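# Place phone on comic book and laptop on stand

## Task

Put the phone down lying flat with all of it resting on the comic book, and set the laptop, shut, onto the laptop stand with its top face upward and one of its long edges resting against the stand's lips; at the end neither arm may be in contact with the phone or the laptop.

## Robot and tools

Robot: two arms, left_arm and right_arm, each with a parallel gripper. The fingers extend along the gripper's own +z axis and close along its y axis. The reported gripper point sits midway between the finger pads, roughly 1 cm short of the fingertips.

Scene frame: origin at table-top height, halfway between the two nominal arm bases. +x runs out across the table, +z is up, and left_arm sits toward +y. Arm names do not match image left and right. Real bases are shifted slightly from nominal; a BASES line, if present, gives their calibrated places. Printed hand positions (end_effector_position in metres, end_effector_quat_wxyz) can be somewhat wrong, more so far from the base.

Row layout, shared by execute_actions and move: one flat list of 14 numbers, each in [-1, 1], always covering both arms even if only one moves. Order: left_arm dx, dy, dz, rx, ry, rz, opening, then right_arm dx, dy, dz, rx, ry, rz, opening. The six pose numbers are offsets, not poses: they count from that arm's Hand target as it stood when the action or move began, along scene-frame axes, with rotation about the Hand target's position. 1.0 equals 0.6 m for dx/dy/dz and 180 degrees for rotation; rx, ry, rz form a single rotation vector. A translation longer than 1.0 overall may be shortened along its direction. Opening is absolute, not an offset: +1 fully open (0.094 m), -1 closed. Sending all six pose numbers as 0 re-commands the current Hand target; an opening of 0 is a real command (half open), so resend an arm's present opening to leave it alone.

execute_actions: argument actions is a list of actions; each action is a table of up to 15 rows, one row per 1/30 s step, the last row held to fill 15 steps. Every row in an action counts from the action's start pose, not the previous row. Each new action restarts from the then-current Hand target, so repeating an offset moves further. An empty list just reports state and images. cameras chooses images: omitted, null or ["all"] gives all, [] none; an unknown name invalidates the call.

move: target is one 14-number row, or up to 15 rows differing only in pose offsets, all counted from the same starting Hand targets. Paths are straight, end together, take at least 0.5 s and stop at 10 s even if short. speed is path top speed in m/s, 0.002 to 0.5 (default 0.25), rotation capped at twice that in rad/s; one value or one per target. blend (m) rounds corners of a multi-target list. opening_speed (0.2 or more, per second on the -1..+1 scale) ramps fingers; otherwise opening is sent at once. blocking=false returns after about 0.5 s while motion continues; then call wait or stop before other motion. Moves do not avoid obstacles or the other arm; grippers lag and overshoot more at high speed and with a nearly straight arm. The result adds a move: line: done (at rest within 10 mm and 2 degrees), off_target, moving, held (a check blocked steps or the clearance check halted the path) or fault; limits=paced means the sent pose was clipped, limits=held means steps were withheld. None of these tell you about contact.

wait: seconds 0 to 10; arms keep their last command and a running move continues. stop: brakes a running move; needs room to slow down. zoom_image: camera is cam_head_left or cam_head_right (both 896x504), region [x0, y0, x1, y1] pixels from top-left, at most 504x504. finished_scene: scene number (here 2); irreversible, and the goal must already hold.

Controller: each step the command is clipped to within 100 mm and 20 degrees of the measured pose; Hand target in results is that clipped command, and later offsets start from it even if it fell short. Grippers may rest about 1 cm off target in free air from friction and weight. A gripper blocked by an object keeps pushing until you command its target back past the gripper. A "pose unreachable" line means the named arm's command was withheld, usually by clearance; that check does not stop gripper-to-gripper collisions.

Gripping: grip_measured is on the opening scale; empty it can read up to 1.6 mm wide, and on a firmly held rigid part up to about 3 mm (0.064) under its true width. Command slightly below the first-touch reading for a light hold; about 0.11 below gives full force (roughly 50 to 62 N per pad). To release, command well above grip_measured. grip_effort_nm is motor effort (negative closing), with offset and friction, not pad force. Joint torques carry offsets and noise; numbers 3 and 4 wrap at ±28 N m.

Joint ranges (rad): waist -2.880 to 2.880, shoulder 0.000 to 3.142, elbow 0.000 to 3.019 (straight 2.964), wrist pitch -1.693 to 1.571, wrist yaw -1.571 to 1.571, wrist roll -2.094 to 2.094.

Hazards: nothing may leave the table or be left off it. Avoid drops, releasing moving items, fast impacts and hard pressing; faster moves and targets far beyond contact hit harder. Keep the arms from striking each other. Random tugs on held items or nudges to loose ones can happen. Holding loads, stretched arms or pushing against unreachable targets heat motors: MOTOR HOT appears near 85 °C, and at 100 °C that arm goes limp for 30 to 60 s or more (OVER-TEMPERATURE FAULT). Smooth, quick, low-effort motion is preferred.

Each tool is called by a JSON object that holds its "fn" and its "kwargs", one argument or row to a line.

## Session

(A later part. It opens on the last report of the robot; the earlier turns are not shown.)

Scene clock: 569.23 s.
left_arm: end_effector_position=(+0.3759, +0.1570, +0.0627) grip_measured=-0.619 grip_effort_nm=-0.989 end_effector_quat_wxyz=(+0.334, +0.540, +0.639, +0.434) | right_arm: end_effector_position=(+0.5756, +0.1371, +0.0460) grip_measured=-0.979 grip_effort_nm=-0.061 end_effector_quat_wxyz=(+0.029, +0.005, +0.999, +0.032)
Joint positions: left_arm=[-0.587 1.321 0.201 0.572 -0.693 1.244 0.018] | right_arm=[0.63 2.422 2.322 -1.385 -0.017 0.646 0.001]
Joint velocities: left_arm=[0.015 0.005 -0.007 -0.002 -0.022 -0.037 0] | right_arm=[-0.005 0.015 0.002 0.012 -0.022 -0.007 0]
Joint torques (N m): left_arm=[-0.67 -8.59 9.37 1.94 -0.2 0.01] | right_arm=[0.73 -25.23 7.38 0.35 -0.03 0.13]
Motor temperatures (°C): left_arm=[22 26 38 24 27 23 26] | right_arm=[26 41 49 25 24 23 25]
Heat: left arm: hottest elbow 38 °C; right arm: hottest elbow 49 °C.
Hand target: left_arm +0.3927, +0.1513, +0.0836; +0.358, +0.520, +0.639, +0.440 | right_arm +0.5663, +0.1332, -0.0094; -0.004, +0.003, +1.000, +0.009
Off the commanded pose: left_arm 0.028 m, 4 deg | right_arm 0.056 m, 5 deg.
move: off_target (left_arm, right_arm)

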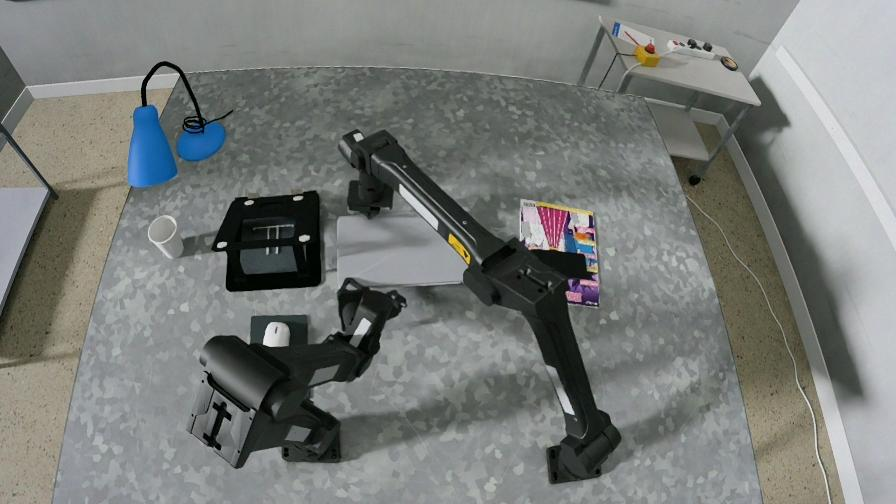

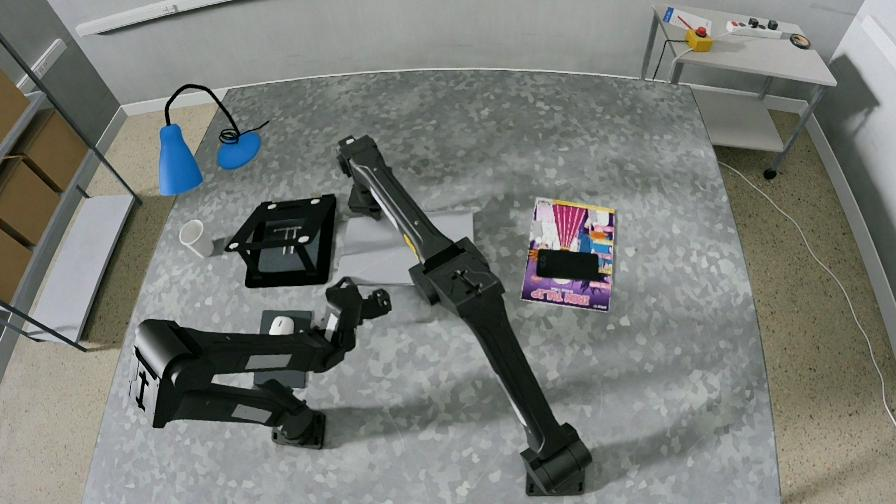

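{"fn": "move", "kwargs": {
  "target": [
    [0,0,0,0,0,0,-0.8,0,0,0.25,0,0,0,-0.98],
    [0,0,0,0,0,0,-0.8,-0.444,-0.472,0.483,0,0,0,-0.98]
  ],
  "speed": [0.1,0.25],
  "blend": 0.05,
  "cameras": ["cam_head_left"]
}}

Scene clock: 594.83 s.
left_arm: end_effector_position=(+0.3760, +0.1570, +0.0633) grip_measured=-0.621 grip_effort_nm=-1.009 end_effector_quat_wxyz=(+0.334, +0.540, +0.639, +0.434) | right_arm: end_effector_position=(+0.3009, -0.1363, +0.2917) grip_measured=-0.979 grip_effort_nm=-0.061 end_effector_quat_wxyz=(+0.009, +0.002, +1.000, +0.015)
Joint positions: left_arm=[-0.587 1.319 0.201 0.572 -0.693 1.244 0.018] | right_arm=[0.477 1.296 1.359 -1.603 -0.018 0.486 0.001]
Joint velocities: left_arm=[-0.005 -0.024 0.002 -0.007 0.037 -0.022 0] | right_arm=[-0.005 -0.015 0.017 -0.007 0.037 0.007 -0.001]
Joint torques (N m): left_arm=[-1.08 -8.12 9.05 2.03 -0.2 0.03] | right_arm=[-0.21 -11.87 7.68 -0.16 -0.03 0.08]
Motor temperatures (°C): left_arm=[22 26 38 24 27 23 28] | right_arm=[26 41 49 25 24 23 25]
Heat: left arm: hottest elbow 38 °C; right arm: hottest elbow 49 °C.
Hand target: left_arm +0.3927, +0.1512, +0.0837; +0.358, +0.520, +0.639, +0.440 | right_arm +0.2977, -0.1421, +0.2854; -0.003, +0.003, +1.000, +0.010
Off the commanded pose: left_arm 0.027 m, 4 deg | right_arm 0.018 m, 2 deg.
move: off_target (left_arm, right_arm)
Images, in order (width x height): cam_head_left 896x504.

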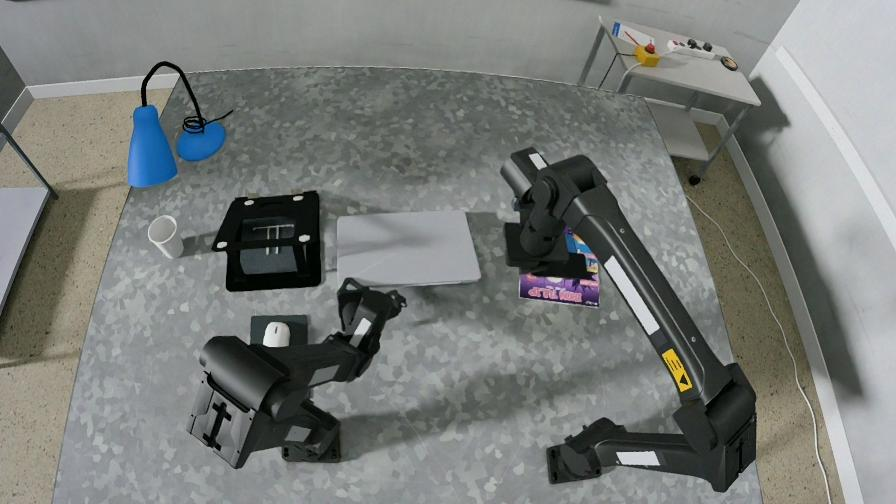

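{"fn": "move", "kwargs": {
  "target": [0,0,0,0,0,0,-0.8,0.03,0.03,-0.1,-0.2829,-0.3312,0.4729,0.95],
  "speed": 0.25,
  "opening_speed": 0.8
}}

{"fn": "zoom_image", "kwargs": {
  "camera": "cam_head_left",
  "region": [310, 190, 530, 340]
}}

Scene clock: 602.53 s.
left_arm: end_effector_position=(+0.3760, +0.1570, +0.0633) grip_measured=-0.621 grip_effort_nm=-1.009 end_effector_quat_wxyz=(+0.334, +0.540, +0.639, +0.434) | right_arm: end_effector_position=(+0.3147, -0.1191, +0.2275) grip_measured=+0.949 grip_effort_nm=0.061 end_effector_quat_wxyz=(-0.423, +0.634, -0.533, +0.368)
Joint positions: left_arm=[-0.587 1.319 0.201 0.572 -0.693 1.244 0.018] | right_arm=[0.732 0.864 0.491 -0.073 0.535 -1.349 0.092]
Joint velocities: left_arm=[-0.015 -0.005 -0.002 0.002 -0.051 0.007 0] | right_arm=[-0.015 0.005 -0.027 0.007 0.022 -0.022 0]
Joint torques (N m): left_arm=[-0.32 -8.59 9.28 2.18 -0.23 -0.02] | right_arm=[-0.32 -6.42 8.34 2.07 0.06 0.1]
Motor temperatures (°C): left_arm=[22 26 38 24 27 23 28] | right_arm=[26 41 49 25 24 23 25]
Heat: left arm: hottest elbow 38 °C; right arm: hottest elbow 49 °C.
Hand target: left_arm +0.3927, +0.1512, +0.0837; +0.358, +0.520, +0.639, +0.440 | right_arm +0.3144, -0.1256, +0.2269; -0.426, +0.629, -0.533, +0.373
Off the commanded pose: left_arm 0.027 m, 4 deg | right_arm 0.006 m, 1 deg.
move: off_target (left_arm)

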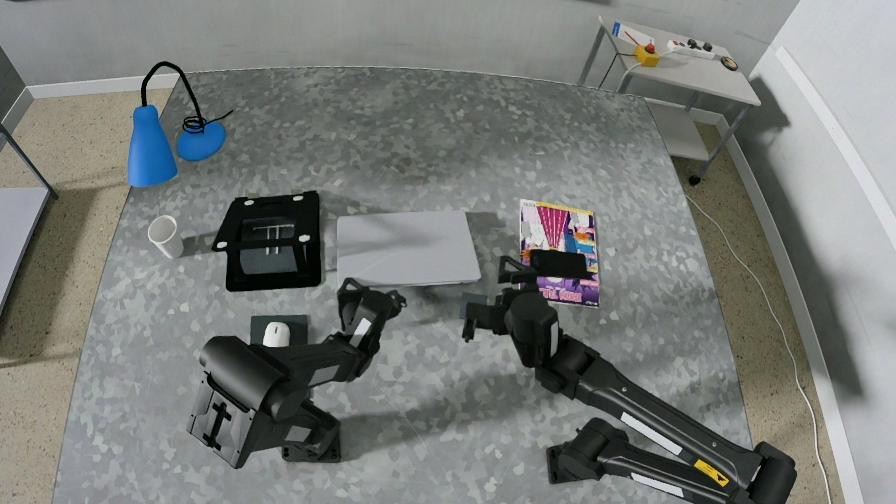

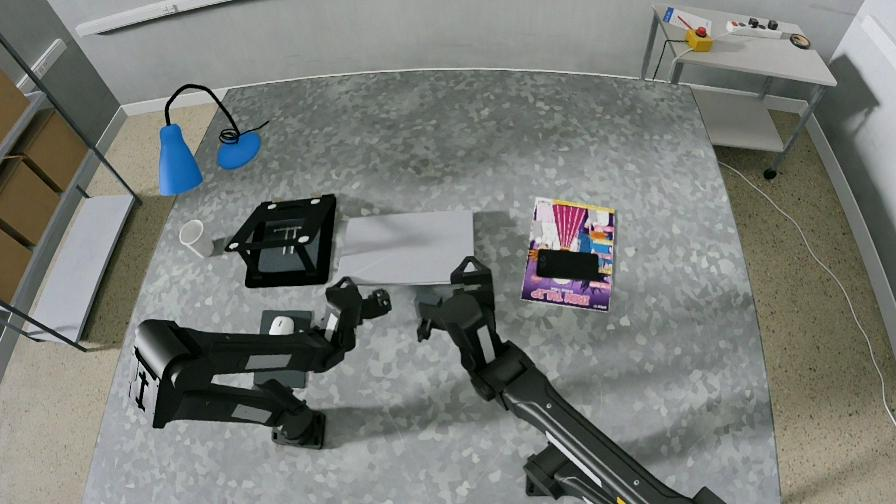

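Scaled by 2.291.

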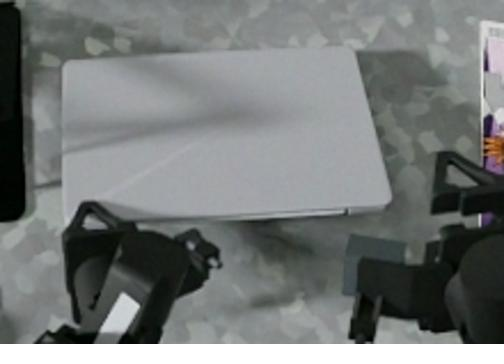

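{"fn": "move", "kwargs": {
  "target": [
    [0,0,0,0,0,0,-0.8,0.03,0.015,-0.21,0,0,0,0.95]
  ],
  "speed": 0.15
}}

{"fn": "zoom_image", "kwargs": {
  "camera": "cam_head_left",
  "region": [400, 210, 540, 350]
}}

{"fn": "zoom_image", "kwargs": {
  "camera": "cam_head_right",
  "region": [380, 210, 520, 350]
}}

Scene clock: 613.70 s.
left_arm: end_effector_position=(+0.3760, +0.1570, +0.0633) grip_measured=-0.621 grip_effort_nm=-1.004 end_effector_quat_wxyz=(+0.334, +0.540, +0.639, +0.434) | right_arm: end_effector_position=(+0.3318, -0.1106, +0.1107) grip_measured=+0.949 grip_effort_nm=0.071 end_effector_quat_wxyz=(-0.435, +0.625, -0.531, +0.370)
Joint positions: left_arm=[-0.587 1.319 0.201 0.572 -0.693 1.244 0.018] | right_arm=[0.712 1.284 0.324 0.549 0.517 -1.359 0.092]
Joint velocities: left_arm=[-0.005 0.005 -0.007 -0.017 0.051 -0.022 0] | right_arm=[-0.015 0.005 0.007 0.002 0.022 0.007 -0.001]
Joint torques (N m): left_arm=[-0.26 -7.82 9.24 1.96 -0.25 -0.02] | right_arm=[-0.32 -6.77 5.53 2.11 0.04 0.14]
Motor temperatures (°C): left_arm=[22 26 38 24 27 23 28] | right_arm=[26 40 48 25 24 23 25]
Heat: left arm: hottest elbow 38 °C; right arm: hottest elbow 48 °C.
Hand target: left_arm +0.3927, +0.1512, +0.0837; +0.358, +0.520, +0.639, +0.440 | right_arm +0.3317, -0.1172, +0.1007; -0.426, +0.629, -0.533, +0.373
Off the commanded pose: left_arm 0.027 m, 4 deg | right_arm 0.011 m, 1 deg.
move: off_target (left_arm, right_arm)

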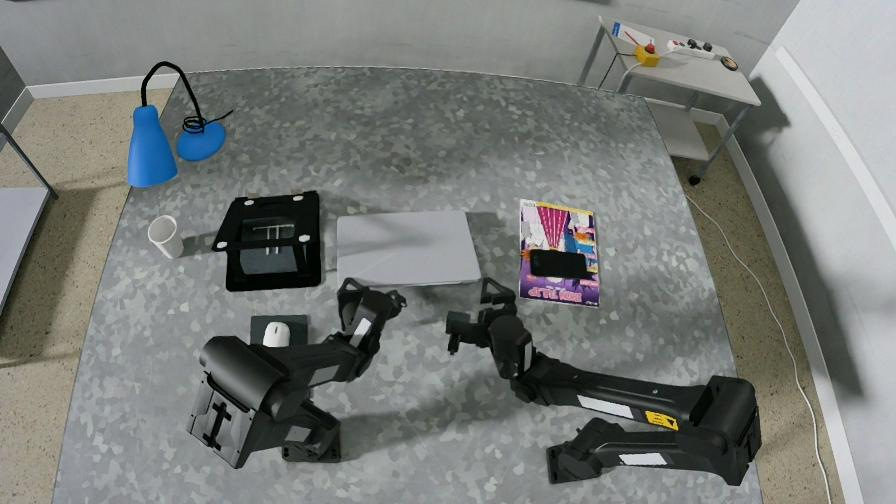

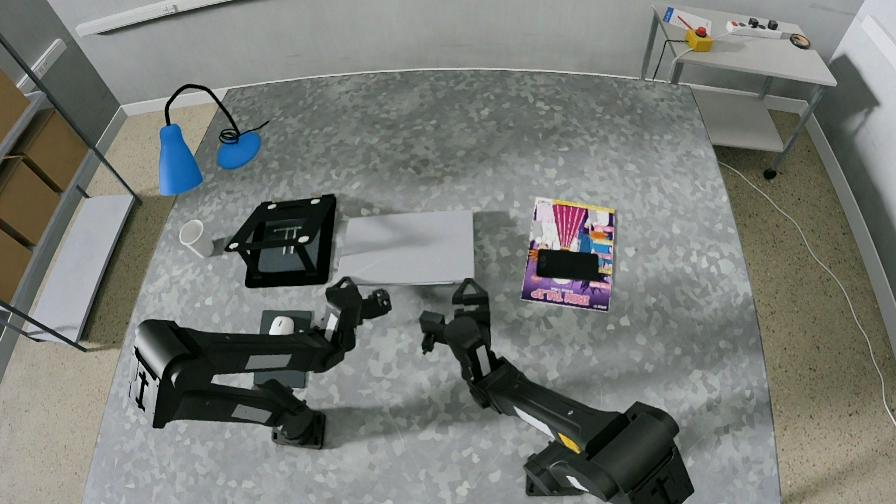

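Scaled by 3.600.

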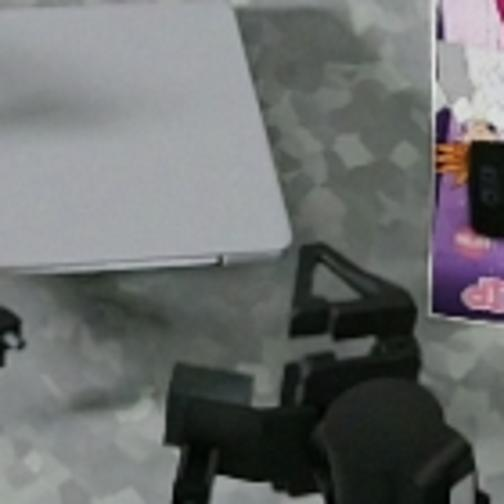

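Scaled by 3.600.

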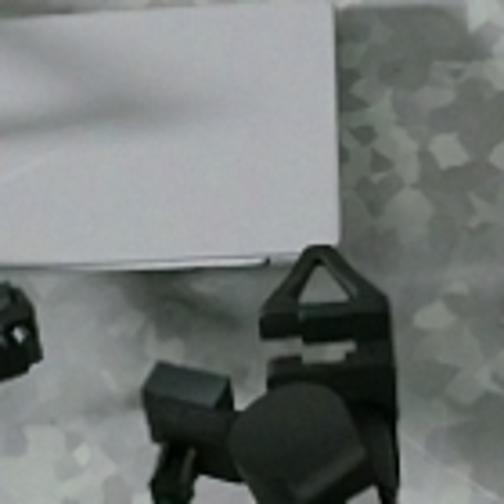

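{"fn": "move", "kwargs": {
  "target": [
    [0,0,0,0,0,0,-0.8,0.0,0.075,-0.065,0,0,0,0.95]
  ],
  "speed": 0.1
}}

{"fn": "zoom_image", "kwargs": {
  "camera": "cam_head_left",
  "region": [400, 210, 540, 350]
}}

{"fn": "zoom_image", "kwargs": {
  "camera": "cam_head_right",
  "region": [380, 210, 520, 350]
}}

Scene clock: 620.60 s.
left_arm: end_effector_position=(+0.3760, +0.1570, +0.0633) grip_measured=-0.621 grip_effort_nm=-1.004 end_effector_quat_wxyz=(+0.334, +0.540, +0.639, +0.434) | right_arm: end_effector_position=(+0.3237, -0.0873, +0.0568) grip_measured=+0.949 grip_effort_nm=0.066 end_effector_quat_wxyz=(-0.411, +0.636, -0.534, +0.375)
Joint positions: left_arm=[-0.587 1.319 0.201 0.572 -0.693 1.244 0.018] | right_arm=[0.803 1.53 0.339 0.705 0.616 -1.315 0.092]
Joint velocities: left_arm=[0.005 -0.005 -0.012 0.007 0.022 -0.007 0] | right_arm=[0.005 -0.005 -0.007 0.002 0.051 0.007 -0.001]
Joint torques (N m): left_arm=[-0.62 -8.23 9.28 2.07 -0.22 0.02] | right_arm=[1.38 -8.29 6.98 1.96 0.25 0.31]
Motor temperatures (°C): left_arm=[22 26 38 24 27 23 28] | right_arm=[26 39 48 25 24 23 25]
Heat: left arm: hottest elbow 38 °C; right arm: hottest elbow 48 °C.
Hand target: left_arm +0.3927, +0.1512, +0.0837; +0.358, +0.520, +0.639, +0.440 | right_arm +0.3322, -0.0719, +0.0617; -0.426, +0.629, -0.533, +0.372
Off the commanded pose: left_arm 0.027 m, 4 deg | right_arm 0.018 m, 2 deg.
move: off_target (left_arm, right_arm)

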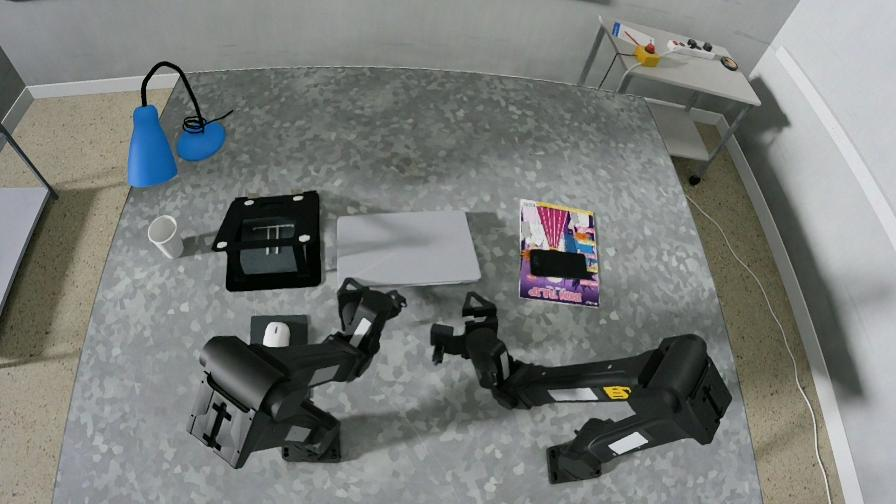

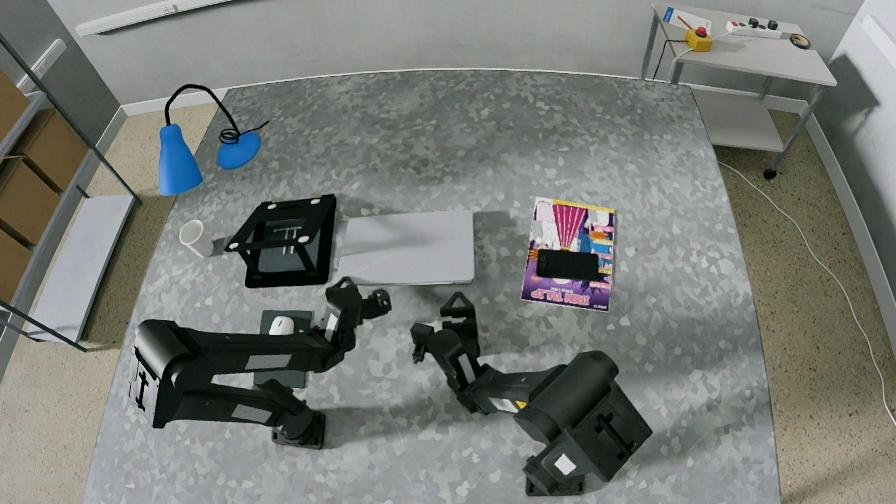

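Scaled by 3.600.

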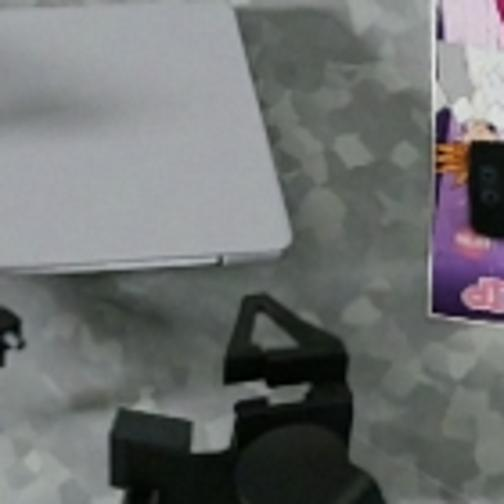

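Scaled by 3.600.

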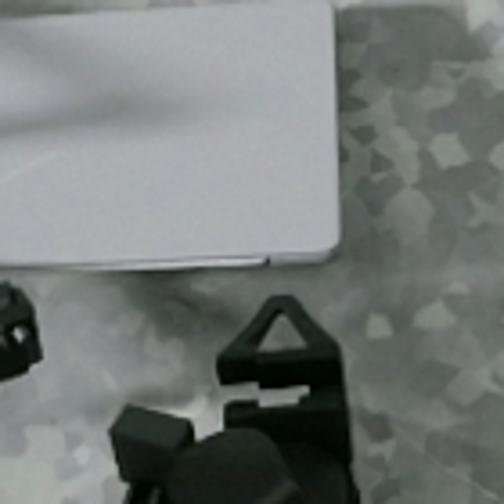

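{"fn": "move", "kwargs": {
  "target": [
    [0,0,0,0,0,0,-0.8,0.09,0.01,0.0,0,0,0,0.95]
  ],
  "speed": 0.06
}}

{"fn": "zoom_image", "kwargs": {
  "camera": "cam_head_left",
  "region": [400, 210, 540, 350]
}}

{"fn": "zoom_image", "kwargs": {
  "camera": "cam_head_right",
  "region": [380, 210, 520, 350]
}}

Scene clock: 638.17 s.
left_arm: end_effector_position=(+0.3760, +0.1570, +0.0633) grip_measured=-0.621 grip_effort_nm=-1.009 end_effector_quat_wxyz=(+0.334, +0.540, +0.639, +0.434) | right_arm: end_effector_position=(+0.3710, -0.0732, +0.0579) grip_measured=+0.949 grip_effort_nm=0.061 end_effector_quat_wxyz=(-0.419, +0.637, -0.533, +0.368)
Joint positions: left_arm=[-0.587 1.319 0.201 0.572 -0.693 1.244 0.018] | right_arm=[0.72 1.612 0.449 0.709 0.525 -1.355 0.092]
Joint velocities: left_arm=[-0.015 0.005 -0.002 -0.007 0.037 -0.051 0] | right_arm=[-0.015 0.005 -0.002 0.002 0.022 0.037 -0.001]
Joint torques (N m): left_arm=[-0.73 -8.59 9.29 1.94 -0.19 0.04] | right_arm=[-0.38 -10.52 7.45 2.07 0.07 0.13]
Motor temperatures (°C): left_arm=[22 26 38 24 27 23 28] | right_arm=[26 38 47 25 24 23 25]
Heat: left arm: hottest elbow 38 °C; right arm: hottest elbow 47 °C.
Hand target: left_arm +0.3927, +0.1512, +0.0837; +0.358, +0.520, +0.639, +0.440 | right_arm +0.3864, -0.0669, +0.0616; -0.426, +0.629, -0.533, +0.373
Off the commanded pose: left_arm 0.027 m, 4 deg | right_arm 0.017 m, 1 deg.
move: off_target (left_arm, right_arm)

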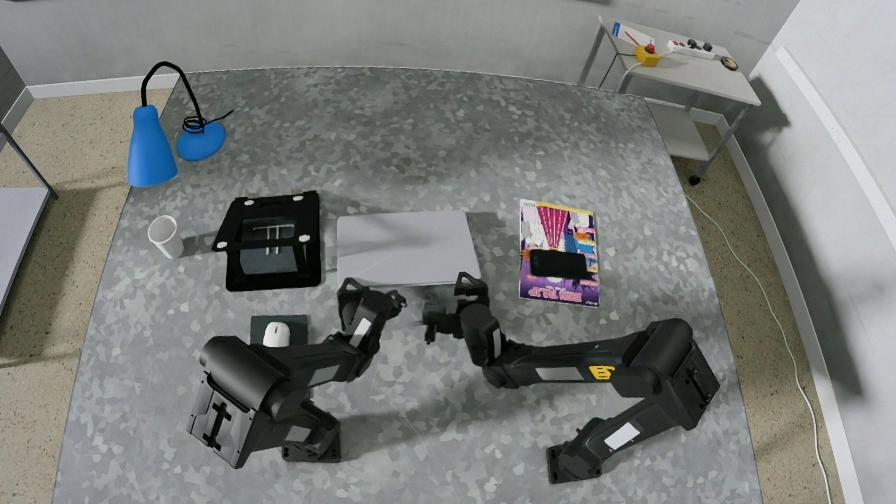

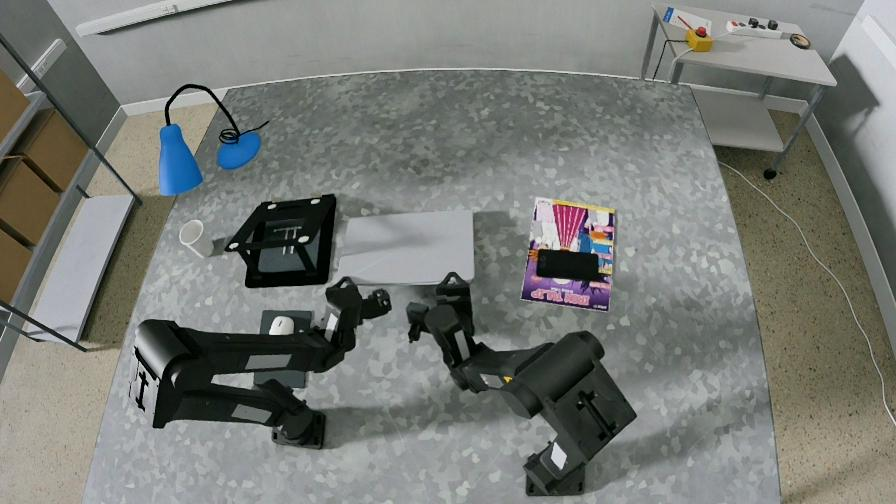

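Scaled by 3.600.

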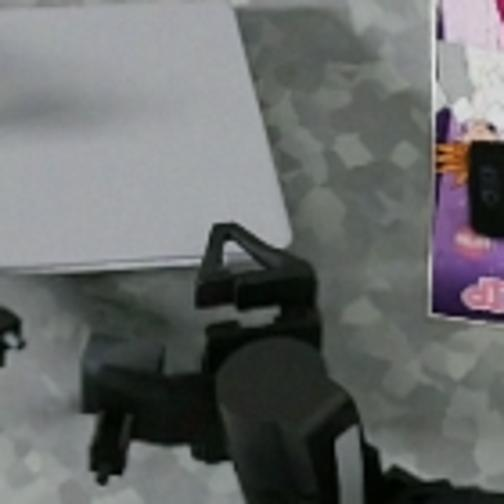

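Scaled by 3.600.

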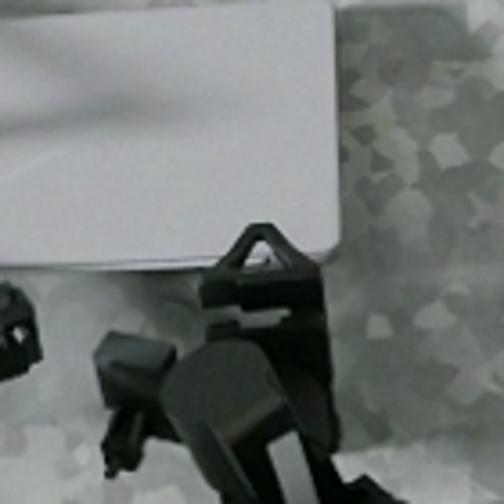

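{"fn": "move", "kwargs": {
  "target": [
    [0,0,0,0,0,0,-0.8,0.083,0.005,-0.005,0,0,0,0.95]
  ],
  "speed": 0.06
}}

{"fn": "zoom_image", "kwargs": {
  "camera": "cam_head_left",
  "region": [400, 210, 540, 350]
}}

{"fn": "zoom_image", "kwargs": {
  "camera": "cam_head_right",
  "region": [380, 210, 520, 350]
}}

Scene clock: 644.53 s.
left_arm: end_effector_position=(+0.3760, +0.1570, +0.0633) grip_measured=-0.621 grip_effort_nm=-1.009 end_effector_quat_wxyz=(+0.334, +0.540, +0.639, +0.434) | right_arm: end_effector_position=(+0.4205, -0.0693, +0.0575) grip_measured=+0.949 grip_effort_nm=0.066 end_effector_quat_wxyz=(-0.423, +0.634, -0.533, +0.368)
Joint positions: left_arm=[-0.587 1.319 0.201 0.572 -0.693 1.244 0.018] | right_arm=[0.638 1.691 0.557 0.709 0.45 -1.393 0.092]
Joint velocities: left_arm=[-0.005 -0.005 -0.002 -0.002 0.007 0.022 0.001] | right_arm=[0.005 -0.015 -0.007 0.007 0.051 -0.007 0]
Joint torques (N m): left_arm=[-0.67 -8.64 9.29 2.1 -0.15 0] | right_arm=[-0.26 -11.87 7.77 1.78 0.06 0.13]
Motor temperatures (°C): left_arm=[22 26 38 24 27 23 28] | right_arm=[26 38 47 25 24 23 25]
Heat: left arm: hottest elbow 38 °C; right arm: hottest elbow 47 °C.
Hand target: left_arm +0.3927, +0.1512, +0.0837; +0.358, +0.520, +0.639, +0.440 | right_arm +0.4362, -0.0648, +0.0582; -0.426, +0.629, -0.533, +0.373
Off the commanded pose: left_arm 0.027 m, 4 deg | right_arm 0.017 m, 1 deg.
move: off_target (left_arm, right_arm)

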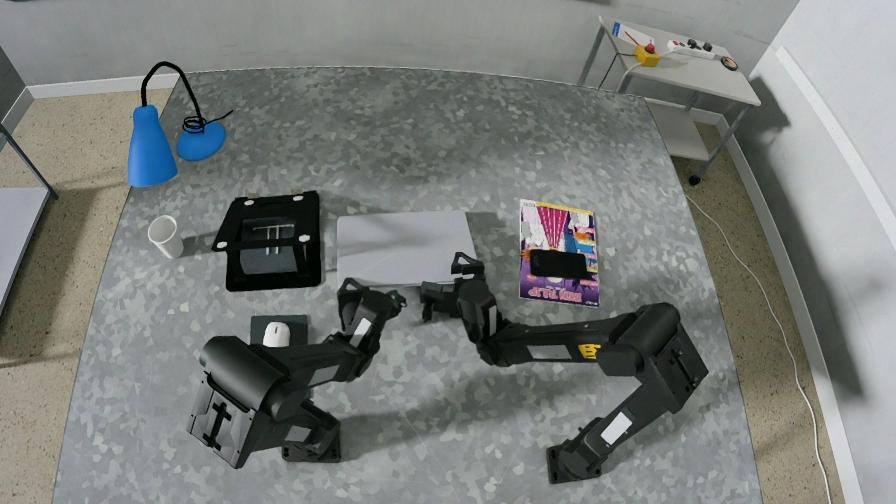

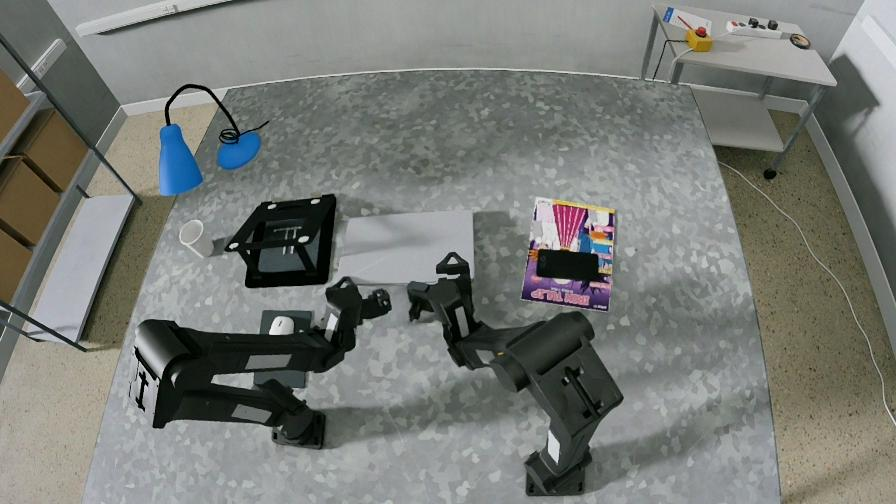

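Scaled by 3.600.

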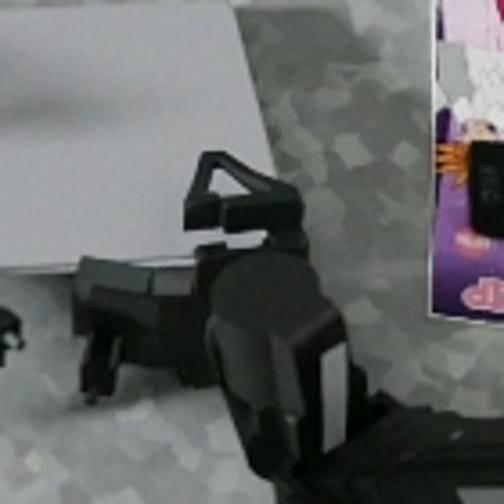

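Scaled by 3.600.

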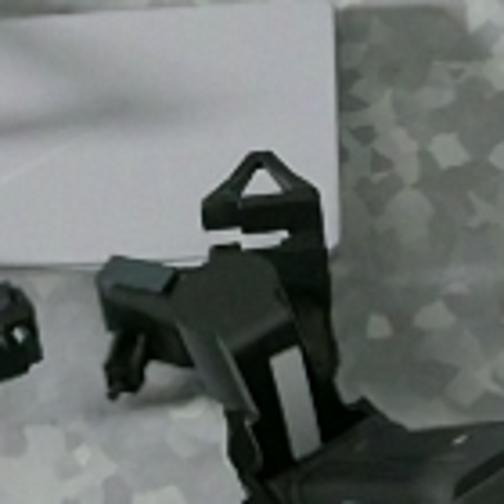

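{"fn": "move", "kwargs": {
  "target": [0,0,0,0,0,0,-0.8,0,0,0.0,0,0,0,-0.8],
  "speed": 0.06,
  "opening_speed": 0.5
}}

{"fn": "zoom_image", "kwargs": {
  "camera": "cam_head_left",
  "region": [320, 190, 500, 350]
}}

{"fn": "zoom_image", "kwargs": {
  "camera": "cam_head_right",
  "region": [320, 190, 500, 350]
}}

Scene clock: 652.47 s.
left_arm: end_effector_position=(+0.3765, +0.1567, +0.0658) grip_measured=-0.632 grip_effort_nm=-0.999 end_effector_quat_wxyz=(+0.338, +0.537, +0.639, +0.434) | right_arm: end_effector_position=(+0.4257, -0.0669, +0.0646) grip_measured=-0.617 grip_effort_nm=-1.013 end_effector_quat_wxyz=(-0.434, +0.624, -0.534, +0.370)
Joint positions: left_arm=[-0.587 1.311 0.201 0.572 -0.693 1.244 0.017] | right_arm=[0.636 1.692 0.567 0.726 0.451 -1.388 0.018]
Joint velocities: left_arm=[-0.015 -0.015 -0.007 -0.012 -0.11 -0.007 -0.001] | right_arm=[0.005 -0.005 -0.012 0.012 0.051 0.081 -0.001]
Joint torques (N m): left_arm=[-0.44 -7.82 9.24 2.11 -0.22 0.03] | right_arm=[-0.09 -11.63 7.23 1.2 -0.04 0.1]
Motor temperatures (°C): left_arm=[22 26 38 24 27 23 28] | right_arm=[26 37 47 25 24 23 25]
Heat: left arm: hottest elbow 38 °C; right arm: hottest elbow 47 °C.
Hand target: left_arm +0.3927, +0.1513, +0.0836; +0.358, +0.520, +0.639, +0.440 | right_arm +0.4362, -0.0648, +0.0582; -0.426, +0.629, -0.533, +0.373
Off the commanded pose: left_arm 0.025 m, 3 deg | right_arm 0.012 m, 1 deg.
move: off_target (left_arm, right_arm)

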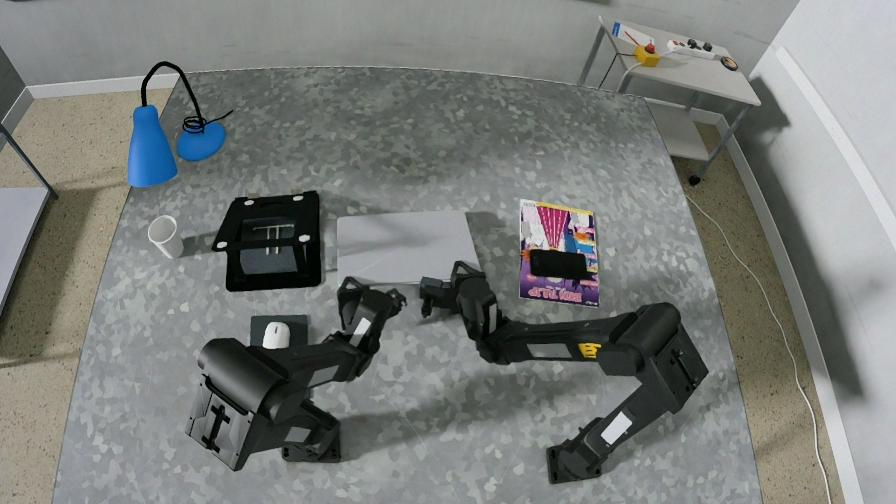

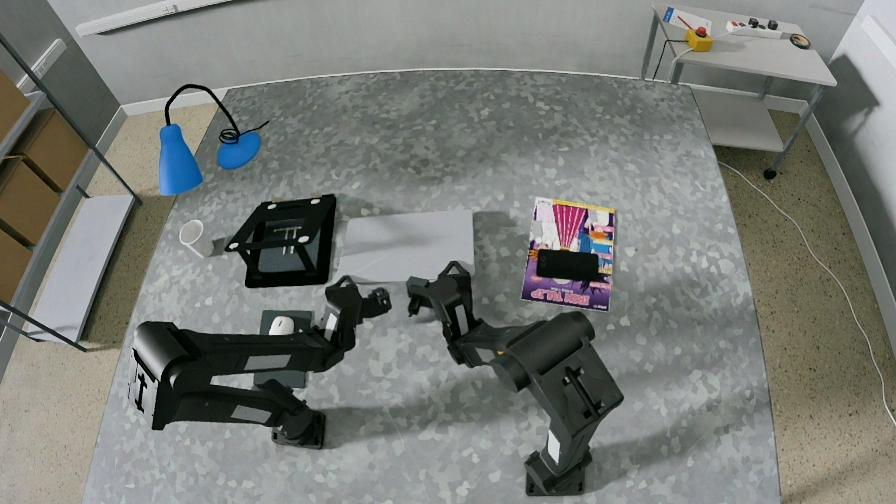

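Scaled by 2.800.

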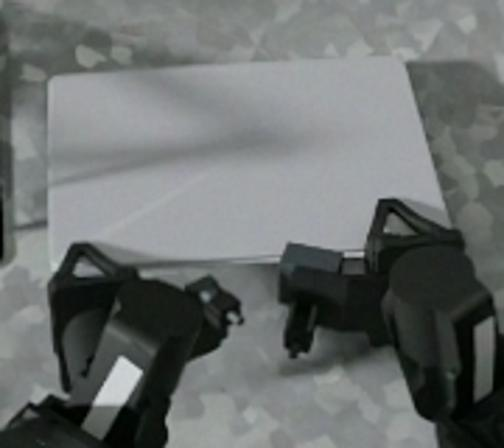

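Scaled by 2.800.

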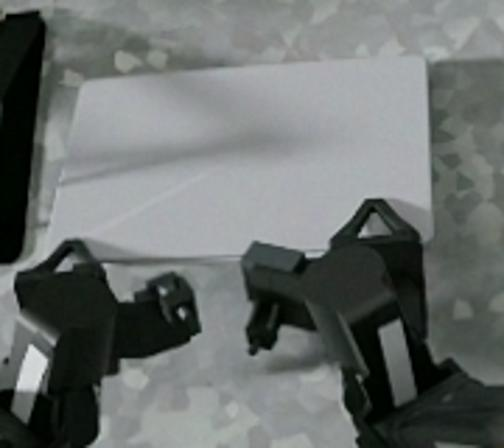

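{"fn": "execute_actions", "kwargs": {
  "actions": []
}}

Scene clock: 666.20 s.
left_arm: end_effector_position=(+0.3765, +0.1567, +0.0660) grip_measured=-0.633 grip_effort_nm=-1.009 end_effector_quat_wxyz=(+0.338, +0.537, +0.639, +0.434) | right_arm: end_effector_position=(+0.4257, -0.0669, +0.0646) grip_measured=-0.619 grip_effort_nm=-1.038 end_effector_quat_wxyz=(-0.434, +0.624, -0.534, +0.370)
Joint positions: left_arm=[-0.587 1.311 0.201 0.572 -0.693 1.244 0.017] | right_arm=[0.636 1.692 0.567 0.726 0.451 -1.388 0.018]
Joint velocities: left_arm=[-0.015 -0.005 0.007 -0.002 -0.037 -0.022 0.001] | right_arm=[0.005 0.015 -0.027 -0.007 0.007 0.007 0]
Joint torques (N m): left_arm=[-0.73 -7.71 9.11 1.98 -0.18 0] | right_arm=[-0.15 -11.69 7.24 1.24 -0.04 0.1]
Motor temperatures (°C): left_arm=[22 26 38 24 27 23 29] | right_arm=[26 37 47 25 24 23 26]
Heat: left arm: hottest elbow 38 °C; right arm: hottest elbow 47 °C.
Hand target: left_arm +0.3927, +0.1513, +0.0837; +0.358, +0.520, +0.639, +0.440 | right_arm +0.4362, -0.0648, +0.0582; -0.426, +0.629, -0.533, +0.373
Tool commands: left_gripper/opening=-0.8 right_gripper/opening=-0.8
Off the commanded pose: left_arm 0.025 m, 3 deg | right_arm 0.012 m, 1 deg.

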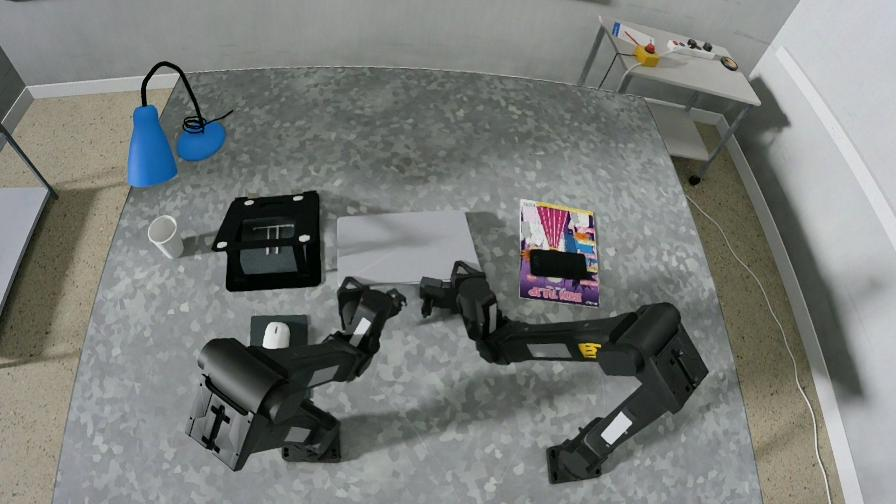

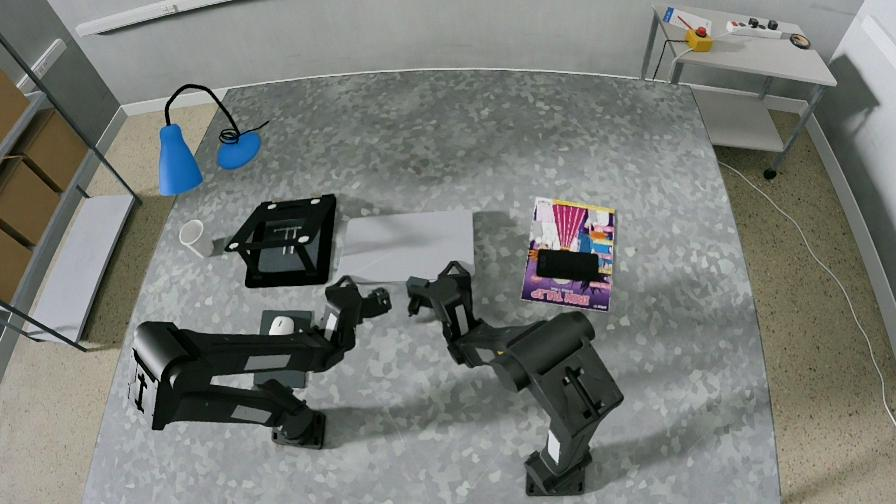

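{"fn": "move", "kwargs": {
  "target": [0, 0, 0.12, 0, 0, 0, -0.8, 0, 0, 0.155, 0, 0, 0, -0.8],
  "speed": 0.08
}}

Scene clock: 671.23 s.
left_arm: end_effector_position=(+0.3662, +0.1566, +0.1041) grip_measured=-0.654 grip_effort_nm=-1.009 end_effector_quat_wxyz=(+0.323, +0.557, +0.644, +0.414) | right_arm: end_effector_position=(+0.4130, -0.0701, +0.0981) grip_measured=-0.651 grip_effort_nm=-1.038 end_effector_quat_wxyz=(-0.399, +0.647, -0.554, +0.338)
Joint positions: left_arm=[-0.591 1.017 0.25 0.163 -0.661 1.22 0.016] | right_arm=[0.638 1.498 0.594 0.384 0.428 -1.331 0.016]
Joint velocities: left_arm=[-0.015 -0.005 0.012 -0.012 0.066 0.022 0.001] | right_arm=[-0.005 -0.005 0.007 0.002 0.066 -0.051 0]
Joint torques (N m): left_arm=[-1.03 -7.47 15.72 1.96 -1.59 0.23] | right_arm=[-0.26 -17.61 10.7 1.52 0.94 -0.42]
Motor temperatures (°C): left_arm=[22 26 39 24 27 23 29] | right_arm=[26 37 47 25 24 23 26]
Heat: left arm: hottest elbow 39 °C; right arm: hottest elbow 47 °C.
Hand target: left_arm +0.3940, +0.1502, +0.1549; +0.358, +0.520, +0.639, +0.440 | right_arm +0.4369, -0.0649, +0.1511; -0.426, +0.629, -0.533, +0.373
Off the commanded pose: left_arm 0.058 m, 7 deg | right_arm 0.058 m, 6 deg.
move: off_target (left_arm, right_arm)

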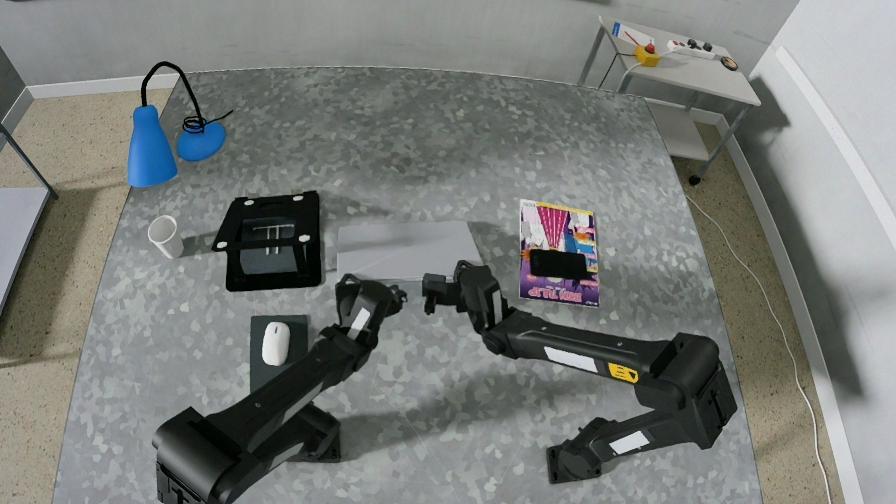

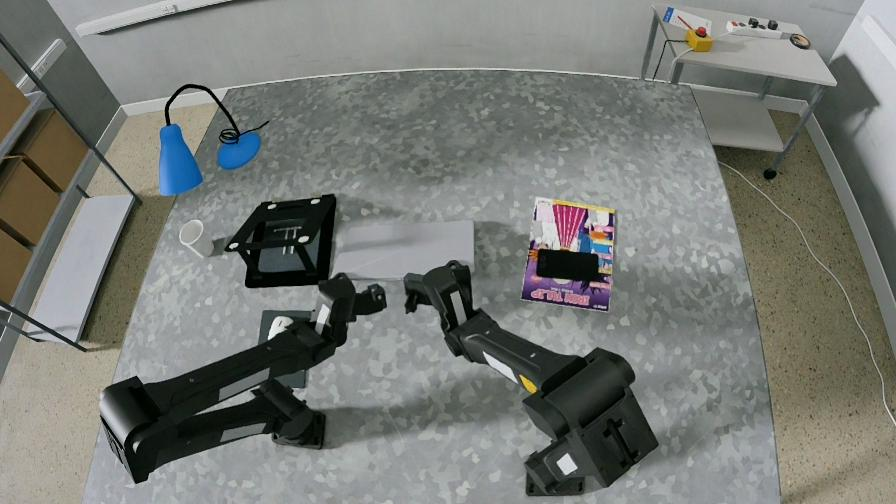

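{"fn": "move", "kwargs": {
  "target": [0, 0, 0.18, 0.007, -0.045, 0, -0.8, 0, 0, 0.19, 0.007, -0.045, 0, -0.8],
  "speed": 0.1
}}

Scene clock: 678.60 s.
left_arm: end_effector_position=(+0.3670, +0.1546, +0.1798) grip_measured=-0.655 grip_effort_nm=-1.009 end_effector_quat_wxyz=(+0.354, +0.535, +0.626, +0.445) | right_arm: end_effector_position=(+0.4105, -0.0723, +0.1815) grip_measured=-0.659 grip_effort_nm=-1.038 end_effector_quat_wxyz=(-0.425, +0.629, -0.537, +0.369)
Joint positions: left_arm=[-0.618 0.803 0.329 -0.016 -0.719 1.268 0.016] | right_arm=[0.651 1.306 0.631 0.252 0.469 -1.379 0.016]
Joint velocities: left_arm=[-0.005 -0.005 0.002 -0.012 -0.007 -0.051 0] | right_arm=[-0.005 0.024 -0.007 -0.007 -0.037 -0.007 0.001]
Joint torques (N m): left_arm=[-0.91 -7 21.37 2.45 -1.75 0.66] | right_arm=[-0.5 -16.73 14.74 2 0.79 -0.57]
Motor temperatures (°C): left_arm=[22 26 41 24 28 24 29] | right_arm=[26 37 49 25 24 24 26]
Heat: left arm: hottest elbow 41 °C; right arm: hottest elbow 49 °C.
Hand target: left_arm +0.3954, +0.1486, +0.2625; +0.397, +0.492, +0.607, +0.482 | right_arm +0.4374, -0.0649, +0.2654; -0.469, +0.597, -0.505, +0.411
Off the commanded pose: left_arm 0.087 m, 8 deg | right_arm 0.088 m, 9 deg.
move: off_target (left_arm, right_arm); limits=paced

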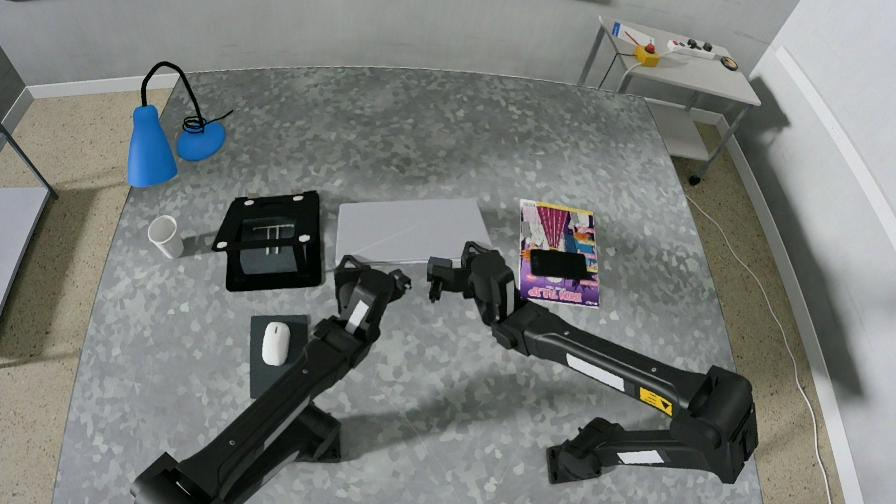

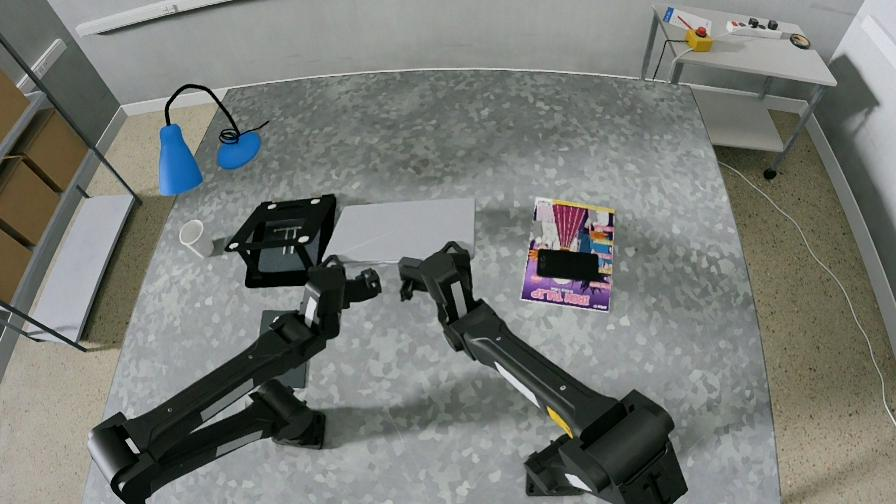

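{"fn": "move", "kwargs": {
  "target": [0.03, 0, 0.1, 0.002, -0.015, 0, -0.8, 0.03, 0, 0.1, 0.002, -0.015, 0, -0.8],
  "speed": 0.06
}}

Scene clock: 700.33 s.
left_arm: end_effector_position=(+0.3694, +0.1531, +0.1989) grip_measured=-0.655 grip_effort_nm=-1.009 end_effector_quat_wxyz=(+0.355, +0.534, +0.619, +0.453) | right_arm: end_effector_position=(+0.4129, -0.0732, +0.1998) grip_measured=-0.659 grip_effort_nm=-1.038 end_effector_quat_wxyz=(-0.429, +0.625, -0.533, +0.376)
Joint positions: left_arm=[-0.622 0.777 0.362 -0.054 -0.73 1.292 0.016] | right_arm=[0.648 1.276 0.651 0.221 0.474 -1.391 0.016]
Joint velocities: left_arm=[-0.005 -0.005 0.002 0.002 0.081 0.051 -0.001] | right_arm=[-0.005 -0.005 -0.002 0.002 0.007 -0.007 0]
Joint torques (N m): left_arm=[0.26 -6.95 22.12 3.77 -1.49 0.76] | right_arm=[-1.2 -16.67 15.68 2.82 0.53 -0.73]
Motor temperatures (°C): left_arm=[22 26 46 24 31 24 29] | right_arm=[26 38 57 25 25 24 27]
Heat: left arm: hottest elbow 46 °C; right arm: hottest elbow 57 °C.
Hand target: left_arm +0.4033, +0.1489, +0.2928; +0.410, +0.481, +0.596, +0.495 | right_arm +0.4452, -0.0673, +0.2946; -0.482, +0.585, -0.495, +0.424
Off the commanded pose: left_arm 0.131 m, 10 deg; position clipped | right_arm 0.133 m, 10 deg; position clipped.
move: off_target (left_arm, right_arm); limits=paced

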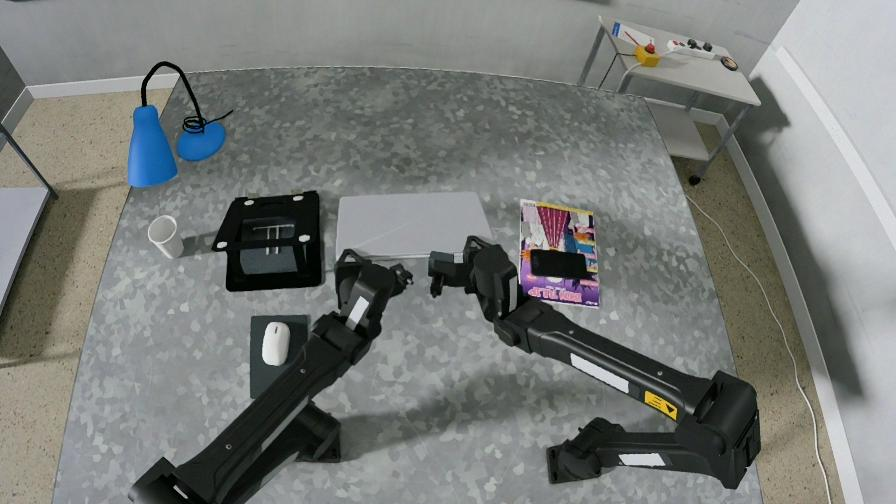

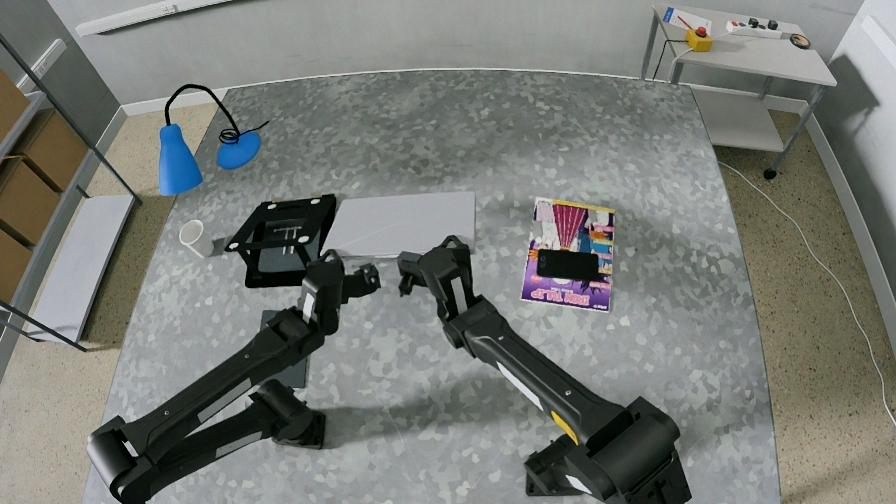

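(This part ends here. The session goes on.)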